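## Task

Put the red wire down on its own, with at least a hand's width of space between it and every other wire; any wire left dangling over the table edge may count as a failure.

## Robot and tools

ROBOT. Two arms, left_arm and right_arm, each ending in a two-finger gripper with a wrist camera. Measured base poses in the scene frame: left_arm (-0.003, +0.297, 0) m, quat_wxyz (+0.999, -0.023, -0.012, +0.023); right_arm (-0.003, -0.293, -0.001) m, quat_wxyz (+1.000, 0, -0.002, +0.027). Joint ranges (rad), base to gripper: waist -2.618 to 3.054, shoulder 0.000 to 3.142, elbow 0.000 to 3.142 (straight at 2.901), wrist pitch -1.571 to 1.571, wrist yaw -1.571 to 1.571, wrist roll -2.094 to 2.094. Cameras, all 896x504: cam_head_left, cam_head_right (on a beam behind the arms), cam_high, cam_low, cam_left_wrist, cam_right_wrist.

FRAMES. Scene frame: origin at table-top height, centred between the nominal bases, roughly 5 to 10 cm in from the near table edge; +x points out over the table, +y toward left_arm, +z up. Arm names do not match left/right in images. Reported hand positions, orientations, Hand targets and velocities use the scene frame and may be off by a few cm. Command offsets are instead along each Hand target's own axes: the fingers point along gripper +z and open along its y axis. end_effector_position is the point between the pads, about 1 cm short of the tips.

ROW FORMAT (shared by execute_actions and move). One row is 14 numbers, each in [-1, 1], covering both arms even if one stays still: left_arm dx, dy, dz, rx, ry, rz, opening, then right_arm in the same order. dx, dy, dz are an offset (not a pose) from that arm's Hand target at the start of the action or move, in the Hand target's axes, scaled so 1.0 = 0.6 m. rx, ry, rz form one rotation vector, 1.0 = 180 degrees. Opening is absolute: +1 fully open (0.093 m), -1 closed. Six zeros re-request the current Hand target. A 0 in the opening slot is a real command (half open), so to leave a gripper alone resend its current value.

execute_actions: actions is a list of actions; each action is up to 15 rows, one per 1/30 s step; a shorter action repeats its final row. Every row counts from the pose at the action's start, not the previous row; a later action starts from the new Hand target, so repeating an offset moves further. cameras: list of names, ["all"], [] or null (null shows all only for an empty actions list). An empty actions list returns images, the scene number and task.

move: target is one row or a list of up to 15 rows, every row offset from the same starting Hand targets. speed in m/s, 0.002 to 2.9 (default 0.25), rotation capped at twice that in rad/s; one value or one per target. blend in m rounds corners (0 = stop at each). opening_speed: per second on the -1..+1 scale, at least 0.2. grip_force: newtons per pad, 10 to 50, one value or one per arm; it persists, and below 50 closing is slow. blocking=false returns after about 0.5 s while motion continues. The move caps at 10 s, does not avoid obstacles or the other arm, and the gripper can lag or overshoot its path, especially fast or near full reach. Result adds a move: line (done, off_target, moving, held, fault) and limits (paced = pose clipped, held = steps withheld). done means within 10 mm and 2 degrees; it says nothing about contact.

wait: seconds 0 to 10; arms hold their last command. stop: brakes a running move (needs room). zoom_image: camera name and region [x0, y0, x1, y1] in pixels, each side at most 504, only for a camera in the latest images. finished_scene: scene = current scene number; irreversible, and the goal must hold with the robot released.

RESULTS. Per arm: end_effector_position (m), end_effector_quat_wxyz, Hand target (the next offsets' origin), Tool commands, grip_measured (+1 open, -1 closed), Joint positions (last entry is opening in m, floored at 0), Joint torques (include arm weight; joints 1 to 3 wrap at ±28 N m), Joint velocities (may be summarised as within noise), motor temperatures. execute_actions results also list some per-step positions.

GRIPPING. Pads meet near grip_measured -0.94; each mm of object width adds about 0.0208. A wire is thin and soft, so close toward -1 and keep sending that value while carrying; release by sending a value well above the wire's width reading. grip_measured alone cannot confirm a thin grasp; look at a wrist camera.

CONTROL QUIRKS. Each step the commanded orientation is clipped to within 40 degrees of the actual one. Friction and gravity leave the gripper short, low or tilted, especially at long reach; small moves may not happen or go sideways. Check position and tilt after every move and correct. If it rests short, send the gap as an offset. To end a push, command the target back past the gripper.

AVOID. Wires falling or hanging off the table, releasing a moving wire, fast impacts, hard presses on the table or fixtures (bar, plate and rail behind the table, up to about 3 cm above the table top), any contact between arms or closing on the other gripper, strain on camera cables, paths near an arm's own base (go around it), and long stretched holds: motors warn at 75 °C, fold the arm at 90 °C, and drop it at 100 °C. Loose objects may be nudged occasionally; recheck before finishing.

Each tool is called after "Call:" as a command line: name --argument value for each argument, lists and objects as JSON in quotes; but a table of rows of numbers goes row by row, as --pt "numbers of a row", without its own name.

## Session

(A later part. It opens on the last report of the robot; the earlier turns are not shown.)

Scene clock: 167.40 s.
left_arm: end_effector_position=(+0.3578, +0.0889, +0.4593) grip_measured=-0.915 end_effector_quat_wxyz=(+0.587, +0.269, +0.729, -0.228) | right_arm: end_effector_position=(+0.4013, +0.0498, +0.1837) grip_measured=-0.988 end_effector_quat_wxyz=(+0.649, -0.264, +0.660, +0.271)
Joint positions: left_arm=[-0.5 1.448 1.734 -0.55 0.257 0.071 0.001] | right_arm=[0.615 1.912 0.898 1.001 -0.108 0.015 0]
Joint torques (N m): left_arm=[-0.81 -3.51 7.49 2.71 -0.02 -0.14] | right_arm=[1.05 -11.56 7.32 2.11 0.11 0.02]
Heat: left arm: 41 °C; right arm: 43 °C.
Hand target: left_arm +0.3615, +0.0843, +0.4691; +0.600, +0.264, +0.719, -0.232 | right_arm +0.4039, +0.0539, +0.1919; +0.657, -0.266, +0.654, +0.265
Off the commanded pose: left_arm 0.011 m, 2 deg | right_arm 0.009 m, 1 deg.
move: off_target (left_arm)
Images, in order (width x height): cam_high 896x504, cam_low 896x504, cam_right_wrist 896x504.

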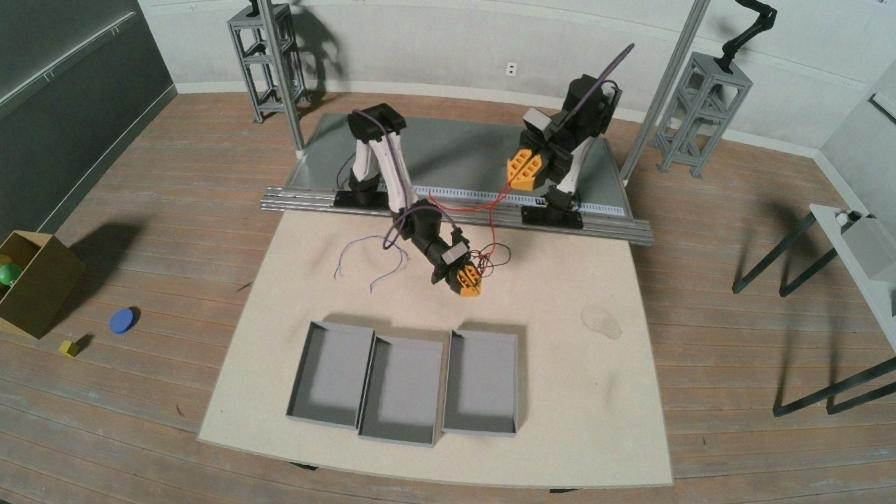

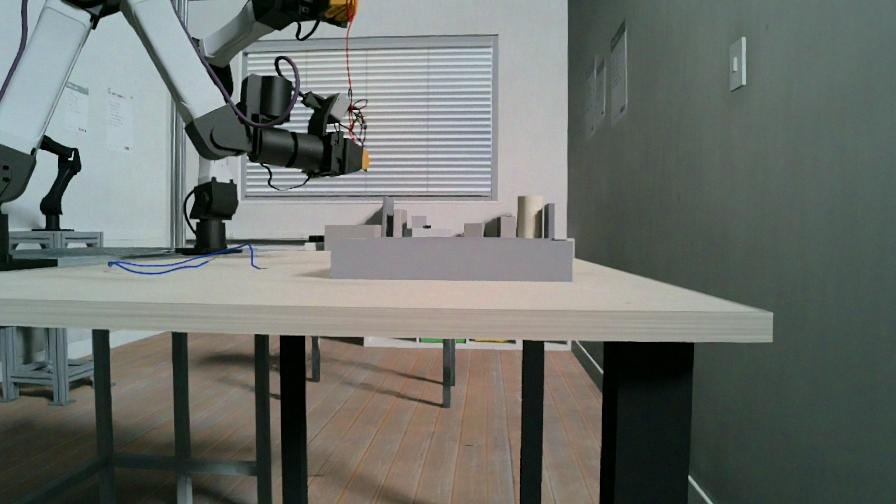

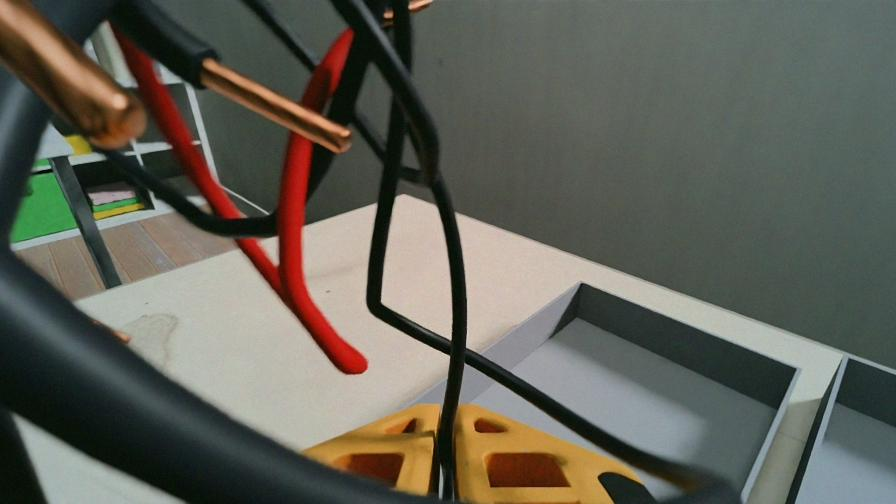

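Call:
move --target '[0.008,0.073,-0.068,0,0,0,-0.922,0.12,-0.02,-0.3,0,0,0,-1]' --speed 0.07 --cameras '["cam_right_wrist","cam_high","cam_low","cam_head_left"]'

Call:
zoom_image --camera "cam_high" --region '[400, 170, 560, 310]'

Call:
zoom_image --camera "cam_low" --region '[220, 0, 440, 190]'

Scene clock: 174.97 s.
left_arm: end_effector_position=(+0.3618, +0.1382, +0.4389) grip_measured=-0.915 end_effector_quat_wxyz=(+0.555, +0.261, +0.752, -0.243) | right_arm: end_effector_position=(+0.2839, -0.0765, +0.0981) grip_measured=-0.988 end_effector_quat_wxyz=(+0.612, -0.269, +0.696, +0.262)
Joint positions: left_arm=[-0.313 1.415 1.698 -0.638 0.45 0.099 0.001] | right_arm=[0.482 1.761 0.155 1.487 -0.237 0.008 0]
Joint torques (N m): left_arm=[0.65 -6.32 7.5 2.97 0.09 0.12] | right_arm=[-0.81 -7.24 1.76 3.09 -0.15 -0.06]
Heat: left arm: 42 °C; right arm: 45 °C.
Hand target: left_arm +0.3594, +0.1443, +0.4708; +0.600, +0.265, +0.719, -0.232 | right_arm +0.2831, -0.0799, +0.1192; +0.656, -0.266, +0.654, +0.265
Off the commanded pose: left_arm 0.033 m, 7 deg | right_arm 0.021 m, 7 deg.
joint sent to its limit (right arm) — joint 4 (wrist pitch), upper limit. The joint targets still meet the commanded pose.
move: off_target (left_arm, right_arm)
Images, in order (width x height): cam_head_left 896x504, cam_high 896x504, cam_low 896x504, cam_right_wrist 896x504.

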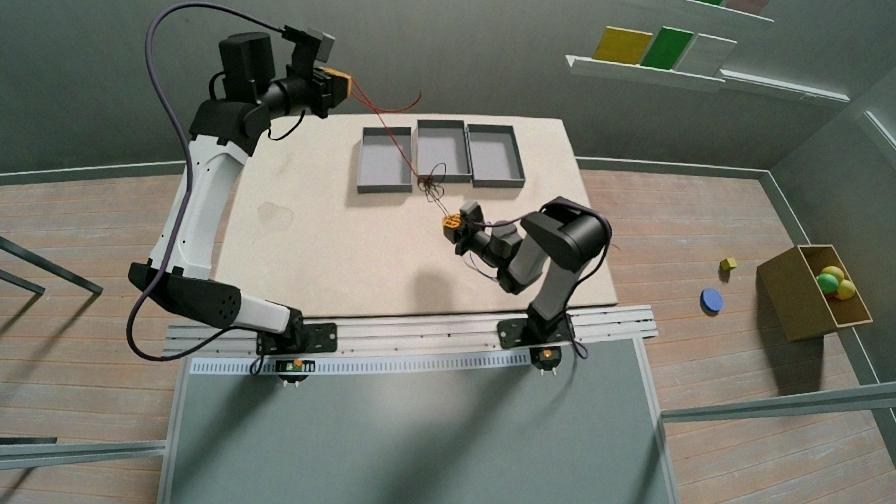

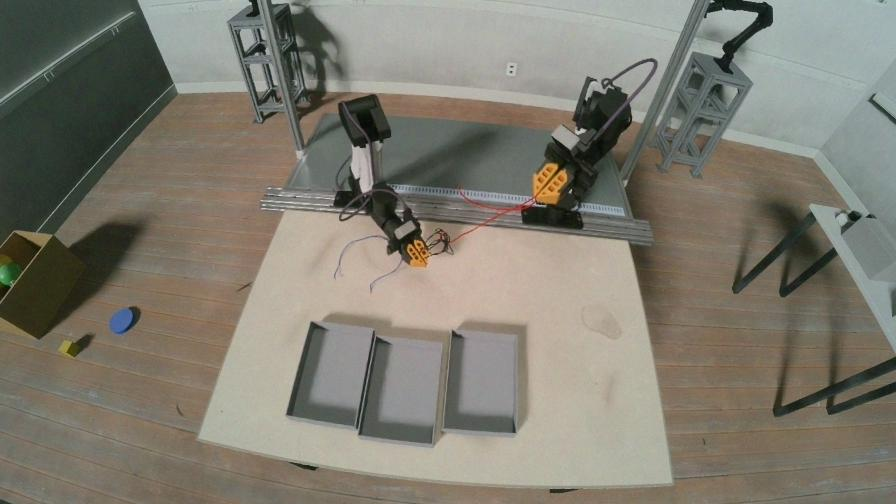

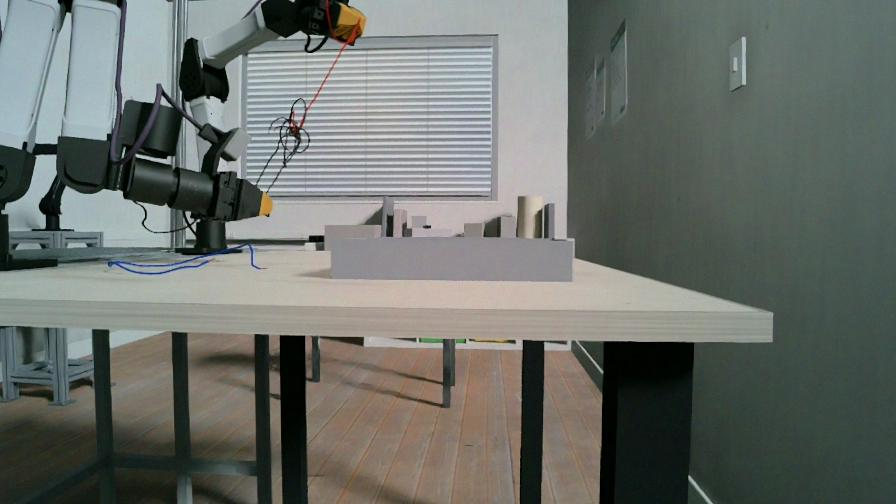

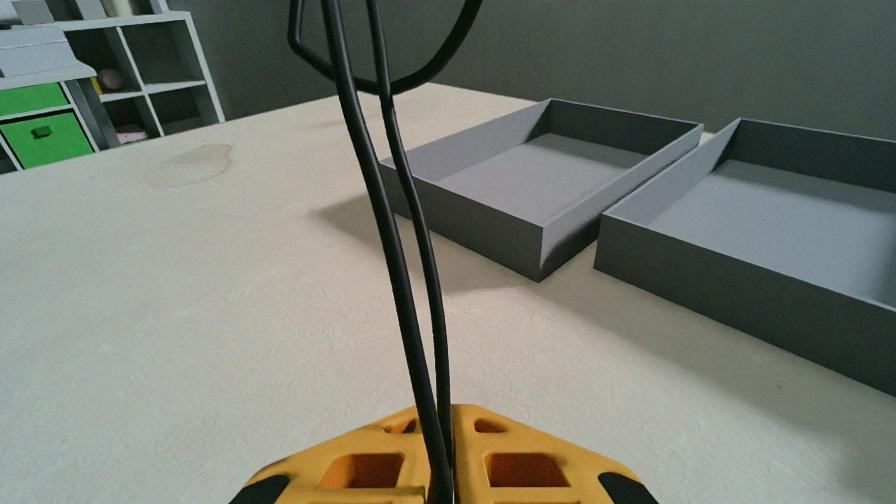

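Scaled by 3.150 from the camera's 896x504 image, which has a finer 1280x720 frame.

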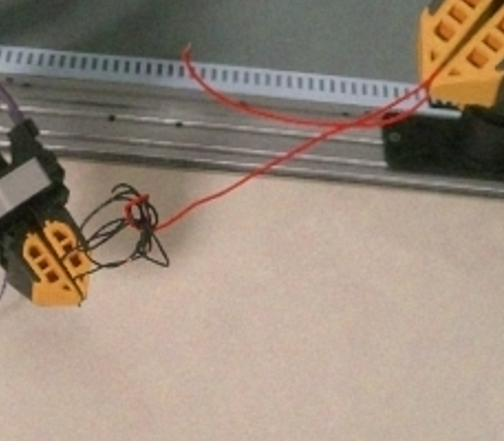

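Scaled by 2.291 from the camera's 896x504 image, which has a finer 1280x720 frame.

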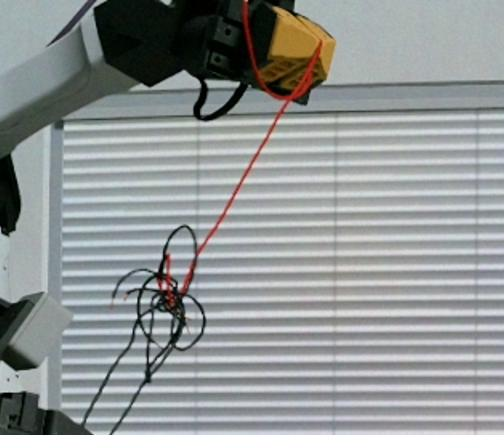

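Call:
move --target '[-0.1,0.133,-0.065,0,0,0,-0.922,0,0,0,0,0,0,-1]' --speed 0.05 --cameras '["cam_right_wrist","cam_high","cam_low","cam_head_left"]'

Call:
zoom_image --camera "cam_high" --region '[400, 170, 560, 310]'

Call:
zoom_image --camera "cam_low" --region '[220, 0, 440, 190]'

Scene clock: 183.20 s.
left_arm: end_effector_position=(+0.3875, +0.2211, +0.5276) grip_measured=-0.915 end_effector_quat_wxyz=(+0.585, +0.257, +0.730, -0.243) | right_arm: end_effector_position=(+0.2825, -0.0751, +0.1019) grip_measured=-0.988 end_effector_quat_wxyz=(+0.615, -0.273, +0.690, +0.267)
Joint positions: left_arm=[-0.015 1.745 2.46 -1.05 0.731 0.192 0.001] | right_arm=[0.482 1.749 0.154 1.487 -0.249 0.008 0]
Joint torques (N m): left_arm=[0.31 -4.42 6.24 2.44 0.15 0.13] | right_arm=[-0.84 -6.27 1.66 3.12 0 -0.03]
Motor temperatures (°C): left_arm=[26 35 39 43 28 25 26] | right_arm=[27 45 35 44 27 24 30]
Heat: left arm: 43 °C; right arm: 45 °C.
Hand target: left_arm +0.3916, +0.2235, +0.5353; +0.599, +0.265, +0.719, -0.232 | right_arm +0.2832, -0.0799, +0.1192; +0.656, -0.266, +0.654, +0.265
Off the commanded pose: left_arm 0.009 m, 3 deg | right_arm 0.018 m, 6 deg.
joint sent to its limit (right arm) — joint 4 (wrist pitch), upper limit. The joint targets still meet the commanded pose.
move: off_target (left_arm, right_arm)
Images, in order (width x height): cam_head_left 896x504, cam_high 896x504, cam_low 896x504, cam_right_wrist 896x504.

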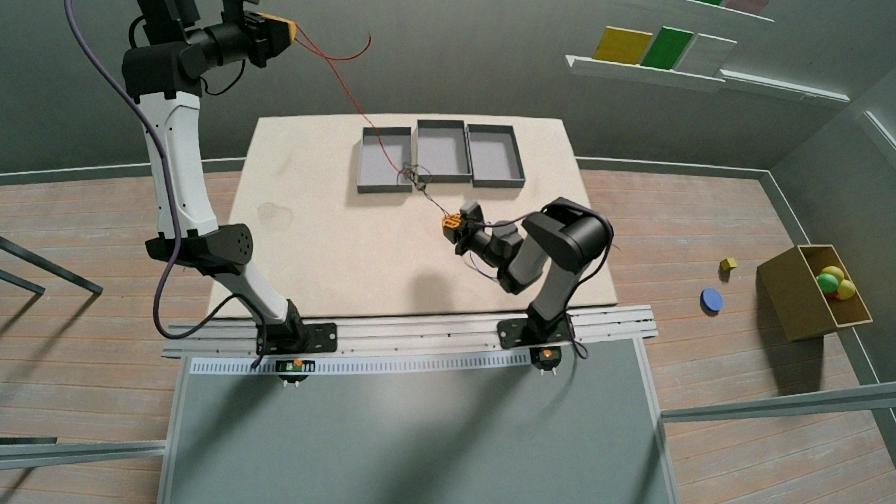

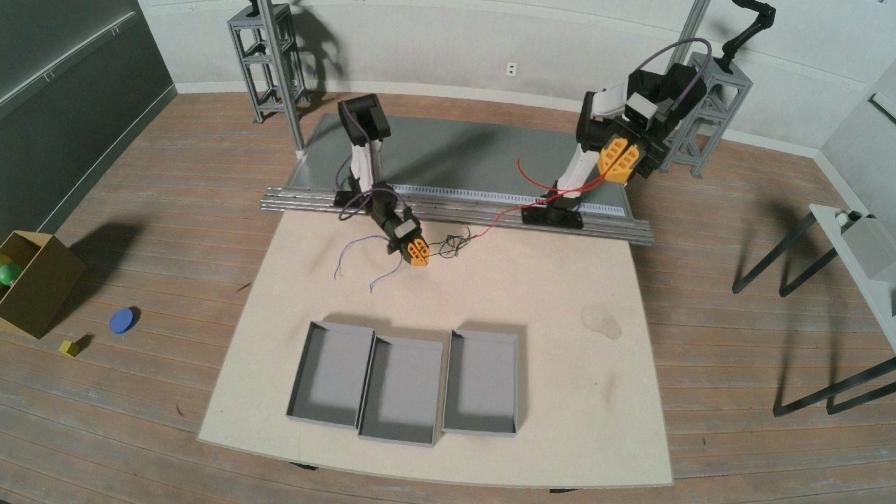

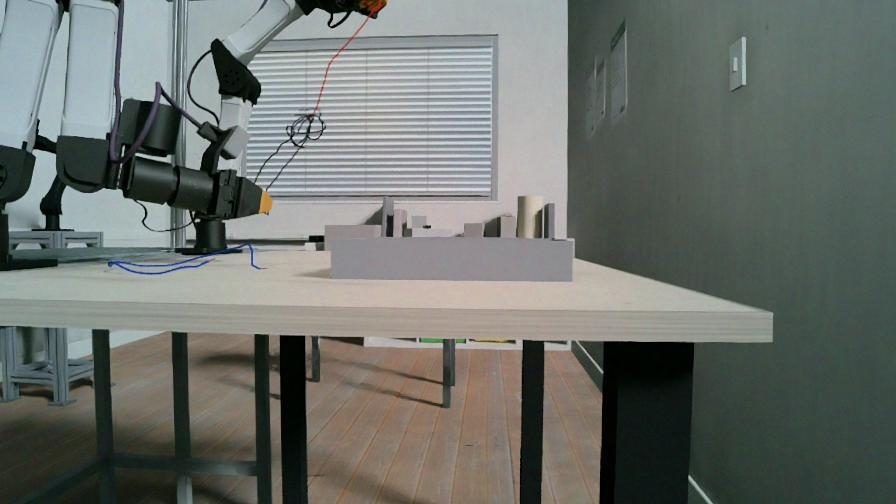

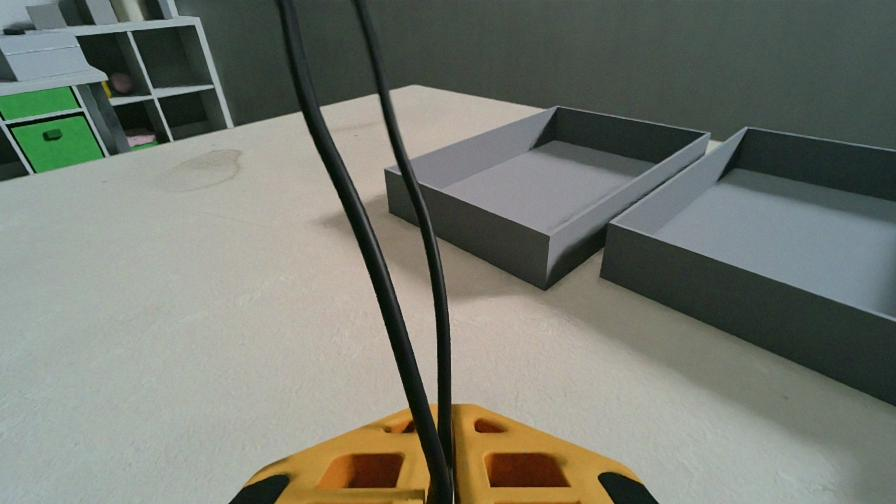

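Scaled by 3.150 from the camera's 896x504 image, which has a finer 1280x720 frame.

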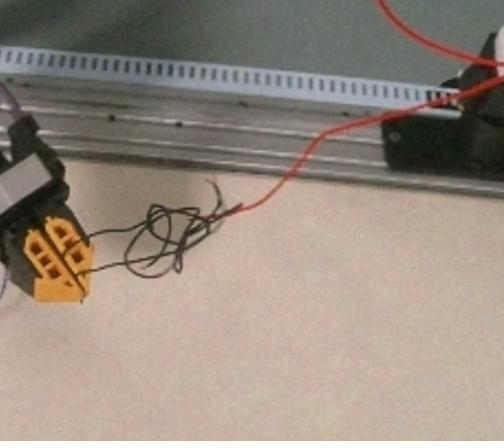

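Scaled by 2.291 from the camera's 896x504 image, which has a finer 1280x720 frame.

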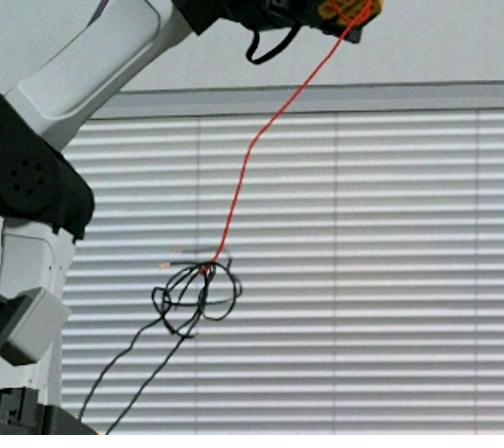

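Call:
move --target '[-0.03,0.12,-0.1,0,0,0,-0.922,0,0,0,0,0,0,-1]' --speed 0.05 --cameras '["cam_right_wrist","cam_high","cam_low","cam_head_left"]'

Call:
zoom_image --camera "cam_high" --region '[400, 170, 660, 310]'

Call:
zoom_image --camera "cam_low" --region '[220, 0, 440, 190]'

Scene clock: 189.53 s.
left_arm: end_effector_position=(+0.3950, +0.3142, +0.5573) grip_measured=-0.915 end_effector_quat_wxyz=(+0.636, +0.237, +0.697, -0.231) | right_arm: end_effector_position=(+0.2825, -0.0751, +0.1018) grip_measured=-0.988 end_effector_quat_wxyz=(+0.615, -0.273, +0.690, +0.267)
Joint positions: left_arm=[0.283 1.953 2.848 -1.134 0.991 0.201 0.001] | right_arm=[0.482 1.749 0.154 1.486 -0.249 0.008 0]
Joint torques (N m): left_arm=[0.06 -5.12 5 2.21 0.25 -0.14] | right_arm=[-0.46 -6.12 1.52 3.08 0.02 0]
Heat: left arm: 43 °C; right arm: 47 °C.
Hand target: left_arm +0.3972, +0.3149, +0.5623; +0.599, +0.265, +0.719, -0.232 | right_arm +0.2832, -0.0799, +0.1192; +0.657, -0.265, +0.654, +0.265
Off the commanded pose: left_arm 0.005 m, 6 deg | right_arm 0.018 m, 6 deg.
elbow stopped short (left arm): the move would have taken joint 3 (elbow) straighter than the controller allows.
joint sent to its limit (right arm) — joint 4 (wrist pitch), upper limit. The joint targets still meet the commanded pose.
move: off_target (left_arm, right_arm)
Images, in order (width x height): cam_head_left 896x504, cam_high 896x504, cam_low 896x504, cam_right_wrist 896x504.

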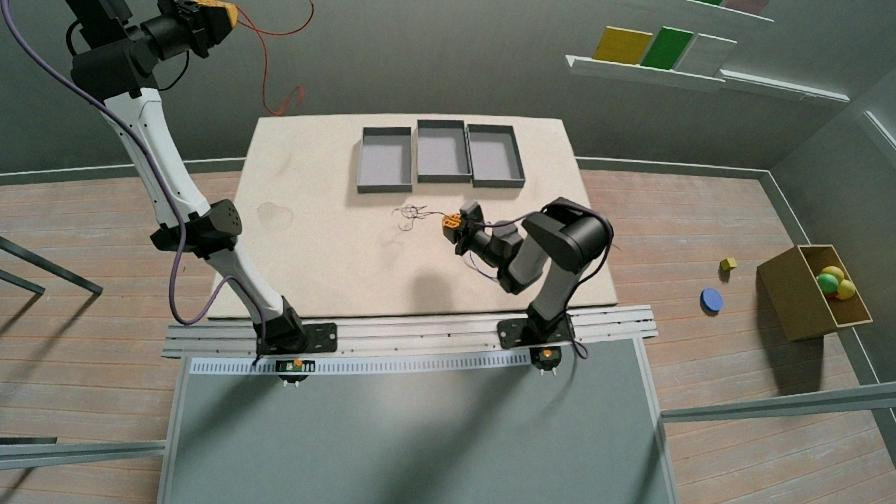

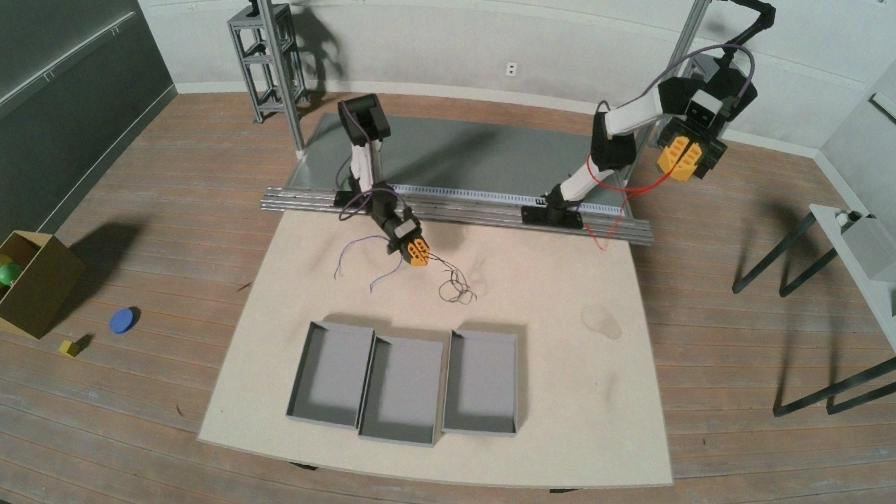

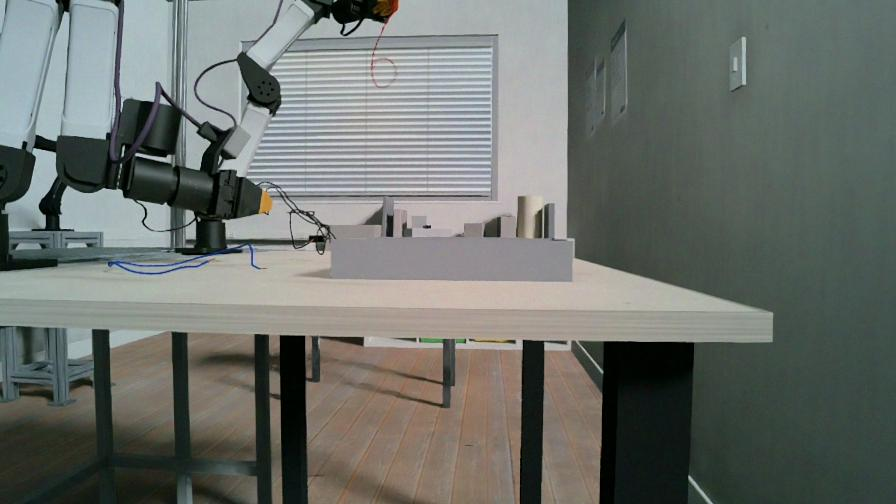

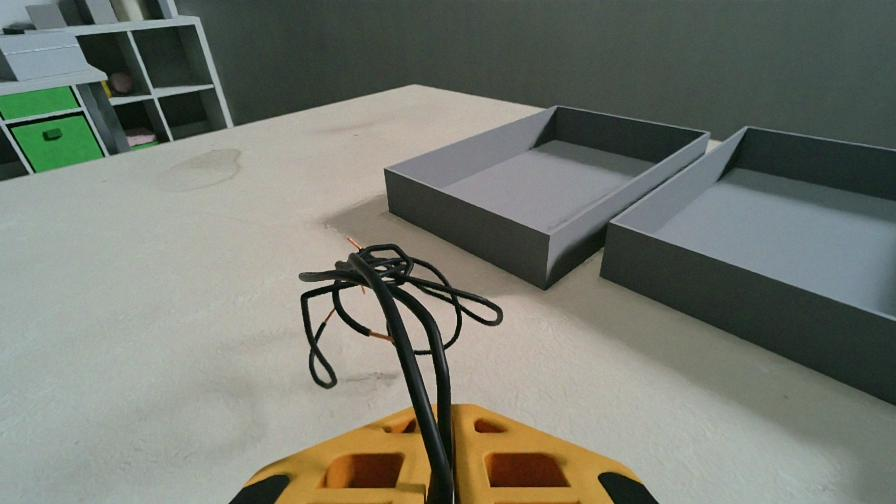

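Scaled by 1.938 from the camera's 896x504 image, which has a finer 1280x720 frame.

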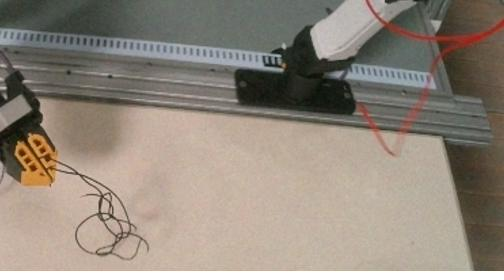

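Scaled by 2.291 from the camera's 896x504 image, which has a finer 1280x720 frame.

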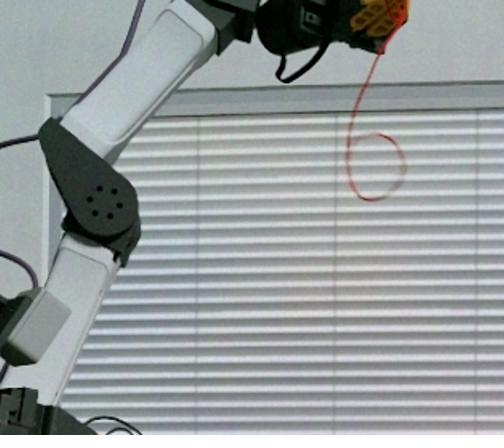

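Call:
move --pt "0.54 -0.053 -0.03 -0.217 -0.018 -0.044 -0.922 0.08 -0.108 -0.175 0 0 0 -1" --pt "0.837 -0.042 0.018 -0.217 -0.018 -0.044 -0.922 0.08 -0.108 -0.175 0 0 0 -1" --speed '[0.15,0.08]' --blend 0.03 --cameras '["all"]'

Scene clock: 208.33 s.
left_arm: end_effector_position=(+0.3103, +0.3372, +0.0423) grip_measured=-0.915 end_effector_quat_wxyz=(+0.589, -0.021, +0.807, -0.042) | right_arm: end_effector_position=(+0.2530, -0.1985, +0.0602) grip_measured=-0.988 end_effector_quat_wxyz=(+0.569, -0.300, +0.699, +0.313)
Joint positions: left_arm=[0.225 1.828 0.035 1.445 0.286 0.051 0.001] | right_arm=[-0.289 1.876 0.025 1.482 -1.117 -0.236 0]
Joint torques (N m): left_arm=[0.25 -2.92 2.24 3.71 0.21 0.16] | right_arm=[-0.72 -4.15 0.27 2.7 -0.31 -0.07]
Motor temperatures (°C): left_arm=[26 35 38 43 28 25 26] | right_arm=[27 43 33 52 27 24 30]
Heat: left arm: 43 °C; right arm: 52 °C.
Hand target: left_arm +0.3176, +0.3402, +0.0663; +0.656, -0.007, +0.754, -0.026 | right_arm +0.2530, -0.1995, +0.0711; +0.656, -0.265, +0.654, +0.265
Off the commanded pose: left_arm 0.025 m, 10 deg | right_arm 0.011 m, 13 deg.
joint sent to its limit (left arm) — joint 4 (wrist pitch), upper limit. The joint targets are off in orientation, not in position.
joint sent to its limit (right arm) — joint 3 (elbow), lower limit, where the elbow is as bent as it goes; joint 4 (wrist pitch), upper limit. The joint targets are off in orientation, not in position.
move: off_target (left_arm, right_arm)

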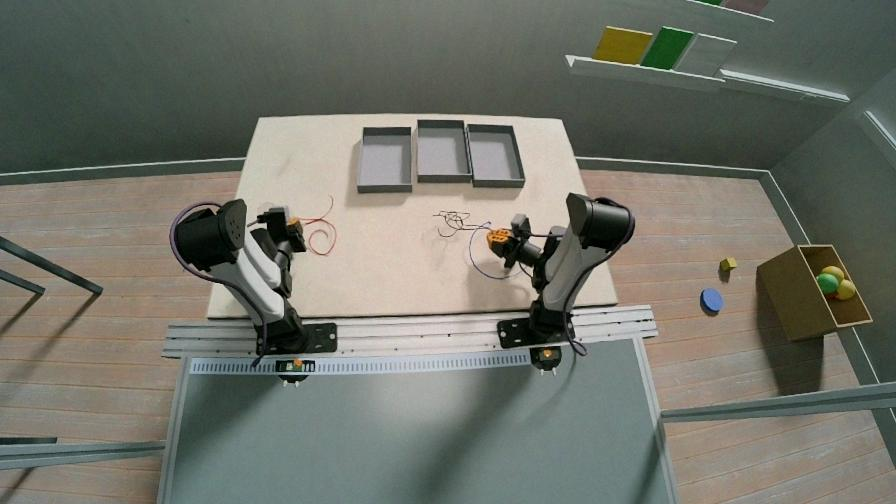

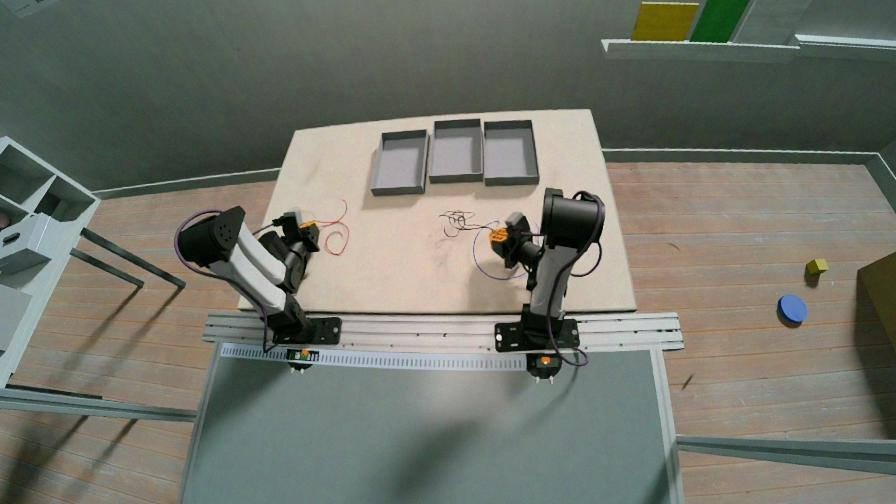

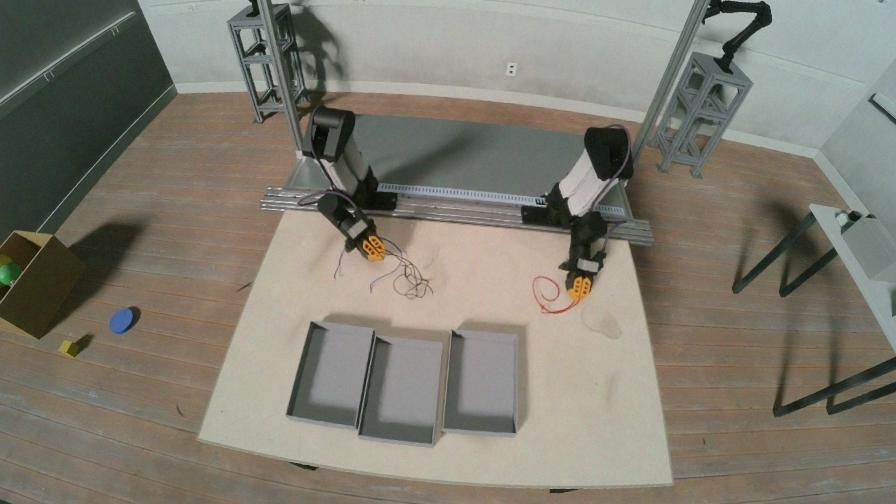

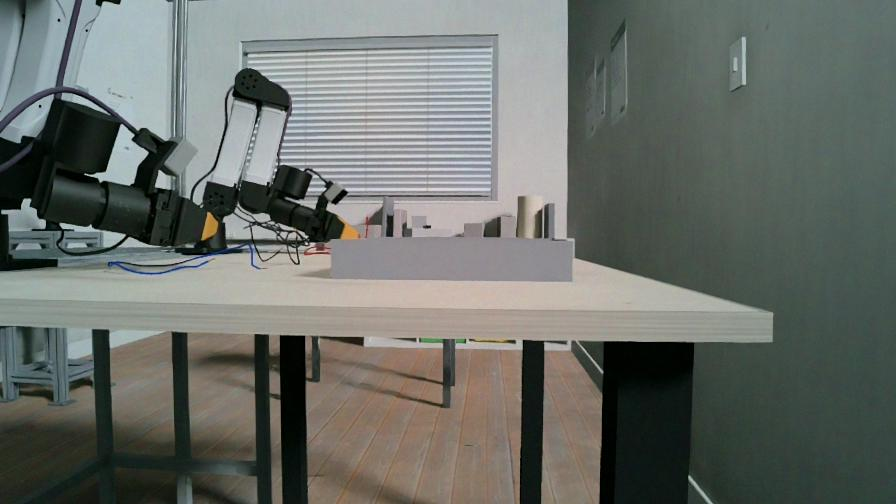

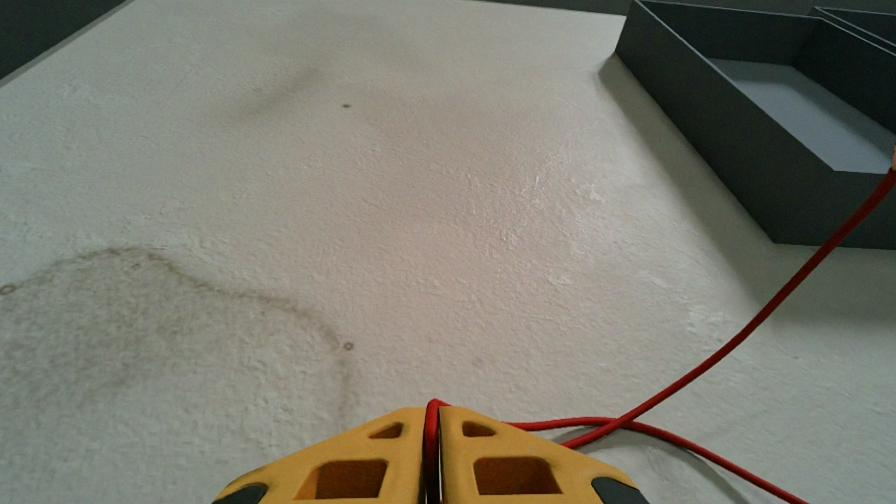

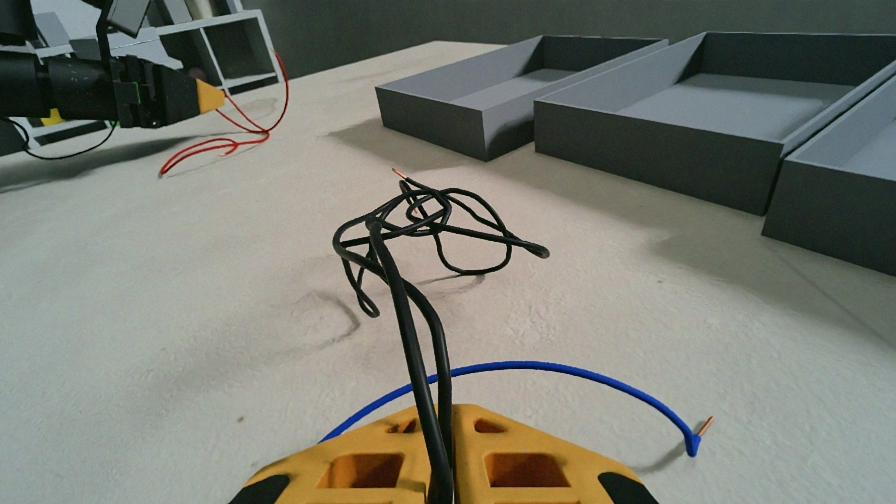

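Call:
move --pt "0.03 0 0 0 0 0 -0.922 0 0 0 0 0 0 -1" --pt "0.03 0 0 0 0 0 -0.7 0 0 0 0 0 0 -0.6" --speed 0.05 --opening_speed 0.3 --cameras '["cam_left_wrist","cam_right_wrist","cam_low"]'

Scene clock: 214.63 s.
left_arm: end_effector_position=(+0.3055, +0.3356, +0.0253) grip_measured=-0.702 end_effector_quat_wxyz=(+0.566, -0.017, +0.823, -0.047) | right_arm: end_effector_position=(+0.2528, -0.1984, +0.0603) grip_measured=-0.601 end_effector_quat_wxyz=(+0.569, -0.300, +0.698, +0.313)
Joint positions: left_arm=[0.235 1.888 0.035 1.445 0.301 0.07 0.012] | right_arm=[-0.289 1.876 0.025 1.482 -1.118 -0.236 0.016]
Joint torques (N m): left_arm=[0.31 -2.84 2.21 3.66 0.18 0.16] | right_arm=[-0.43 -4.62 0.23 2.75 -0.36 -0.08]
Heat: left arm: 46 °C; right arm: 52 °C.
Hand target: left_arm +0.3151, +0.3394, +0.0485; +0.656, -0.007, +0.754, -0.026 | right_arm +0.2530, -0.1995, +0.0711; +0.657, -0.266, +0.654, +0.265
Off the commanded pose: left_arm 0.025 m, 13 deg | right_arm 0.011 m, 13 deg.
joint sent to its limit (left arm) — joint 4 (wrist pitch), upper limit. The joint targets are off in orientation, not in position.
joint sent to its limit (right arm) — joint 3 (elbow), lower limit, where the elbow is as bent as it goes; joint 4 (wrist pitch), upper limit. The joint targets are off in orientation, not in position.
move: off_target (left_arm, right_arm); target 2's new opening was sent with left_arm's hand 0.025 m and 13 deg from that target
Images, in order (width x height): cam_low 896x504, cam_left_wrist 896x504, cam_right_wrist 896x504.

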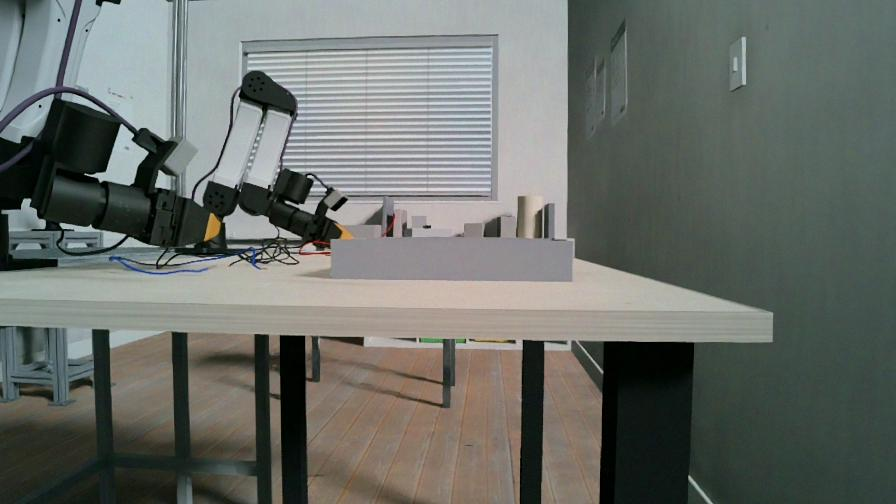

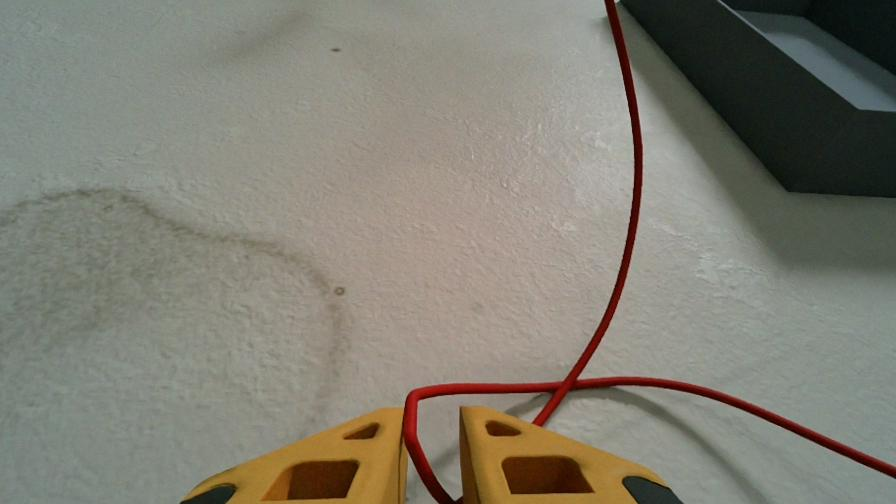

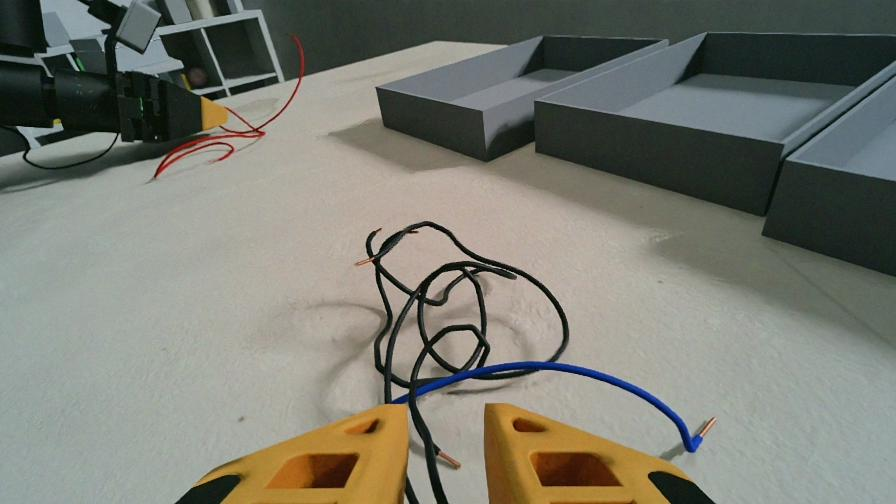

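Call:
move --pt "0 0 0 0 0 0 -0.3 0 0 0 0 0 0 -0.3" --pt "-0.06 0 -0.1 0 0 0 -0.3 -0.05 0 -0.06 0 0 0 -0.3" --pt "-0.25 0 -0.1 0 0 0 -0.3 -0.25 0 -0.05 0 0 0 -0.3" --speed 0.1 --opening_speed 0.5 --cameras '["all"]'

Call:
zoom_image --camera "cam_high" --region '[320, 200, 660, 340]'

Call:
zoom_image --camera "cam_low" --region '[220, 150, 440, 290]'

Scene clock: 226.00 s.
left_arm: end_effector_position=(+0.2740, +0.3472, +0.1896) grip_measured=-0.302 end_effector_quat_wxyz=(+0.644, -0.008, +0.765, -0.029) | right_arm: end_effector_position=(+0.2283, -0.2201, +0.2092) grip_measured=-0.301 end_effector_quat_wxyz=(+0.650, -0.264, +0.659, +0.273)
Joint positions: left_arm=[0.329 0.602 0.242 0.148 0.394 0.073 0.031] | right_arm=[-0.44 0.578 0.156 0.398 -1.166 -0.002 0.031]
Joint torques (N m): left_arm=[-0.75 0.05 8.95 2.39 -0.01 -0.12] | right_arm=[1.11 -0.35 8.98 1.6 0.12 0.22]
Heat: left arm: 47 °C; right arm: 49 °C.
Hand target: left_arm +0.2767, +0.3479, +0.2053; +0.656, -0.007, +0.754, -0.026 | right_arm +0.2310, -0.2205, +0.2210; +0.656, -0.265, +0.654, +0.265
Off the commanded pose: left_arm 0.016 m, 2 deg | right_arm 0.012 m, 1 deg.
move: off_target (left_arm, right_arm)

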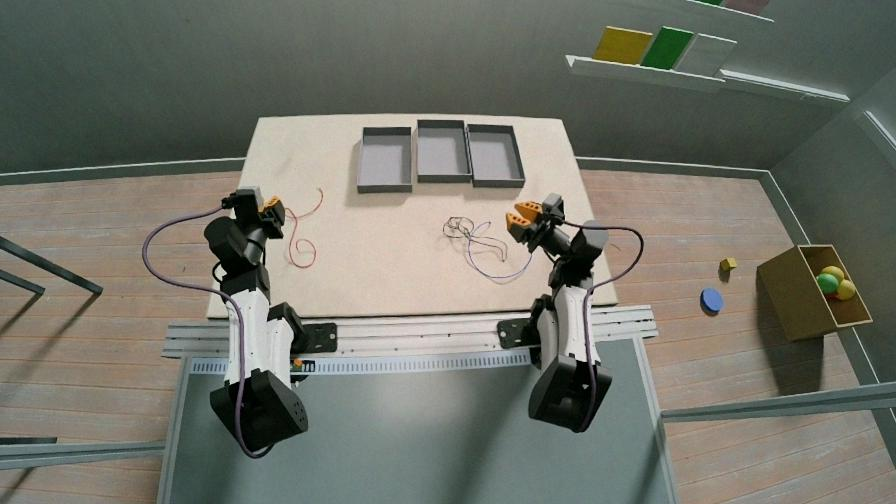

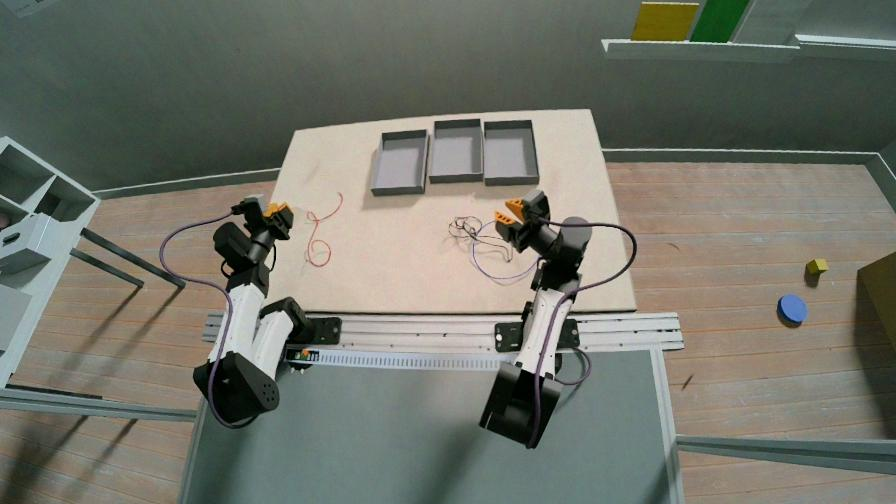

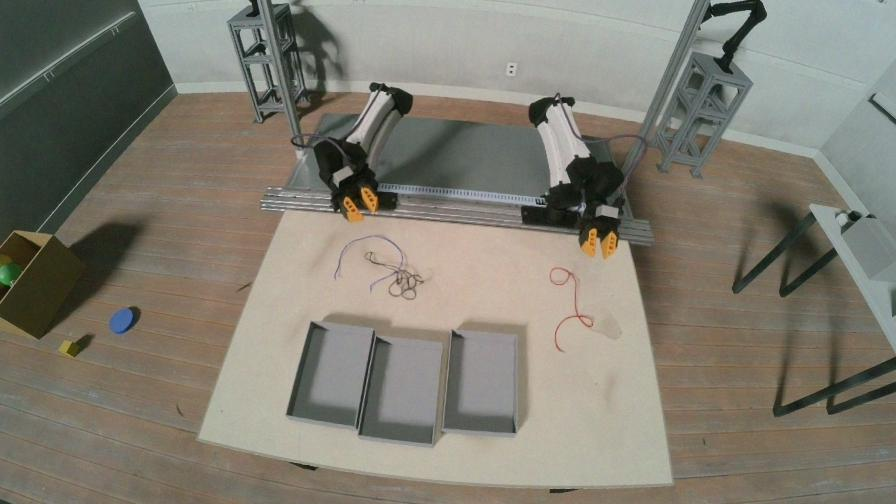

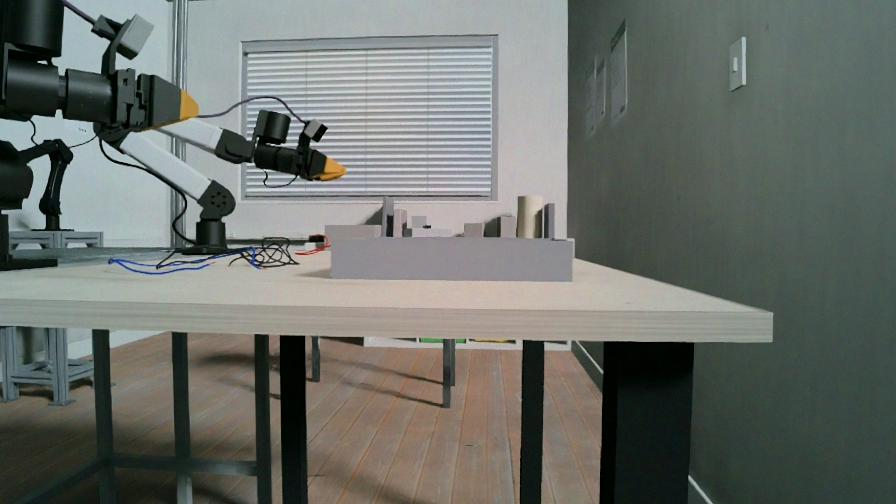

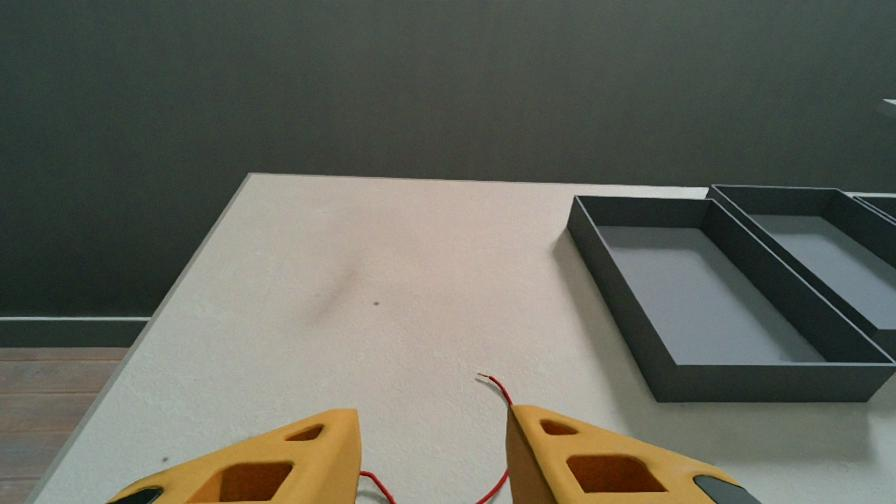

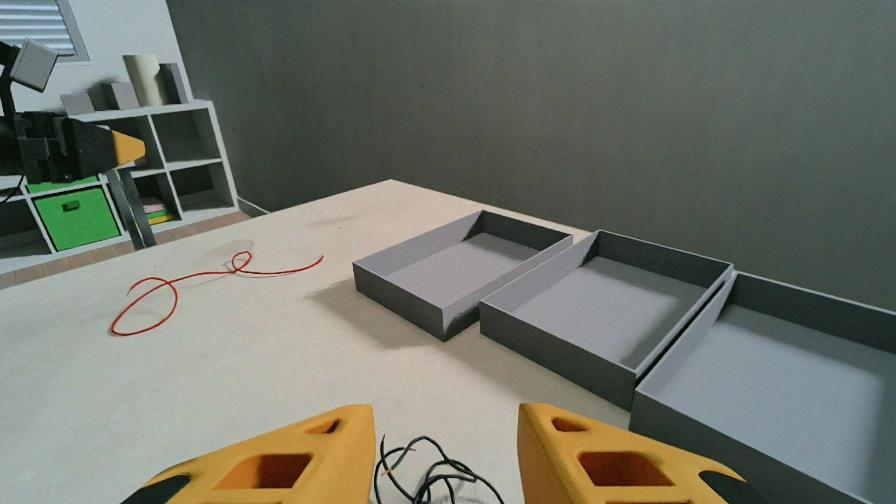

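Scaled by 1.482 from the camera's 896x504 image, which has a finer 1280x720 frame.

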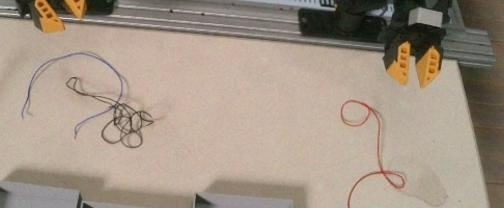

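Scaled by 2.291 from the camera's 896x504 image, which has a finer 1280x720 frame.

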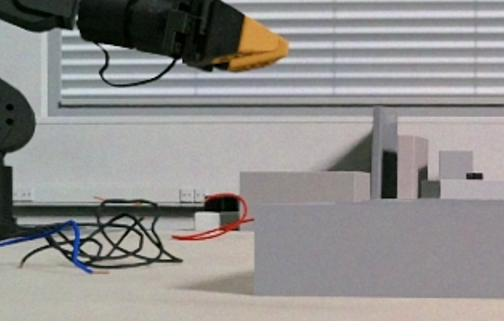

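Call:
zoom_image --camera "cam_right_wrist" --region '[80, 220, 340, 360]'

Scaled by 1.938 from the camera's 896x504 image, which has a finer 1280x720 frame.

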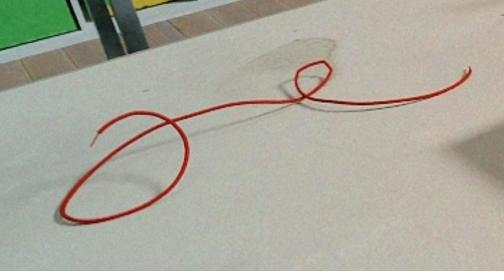

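Call:
finished_scene --scene 2

The scene is finished: the task was done.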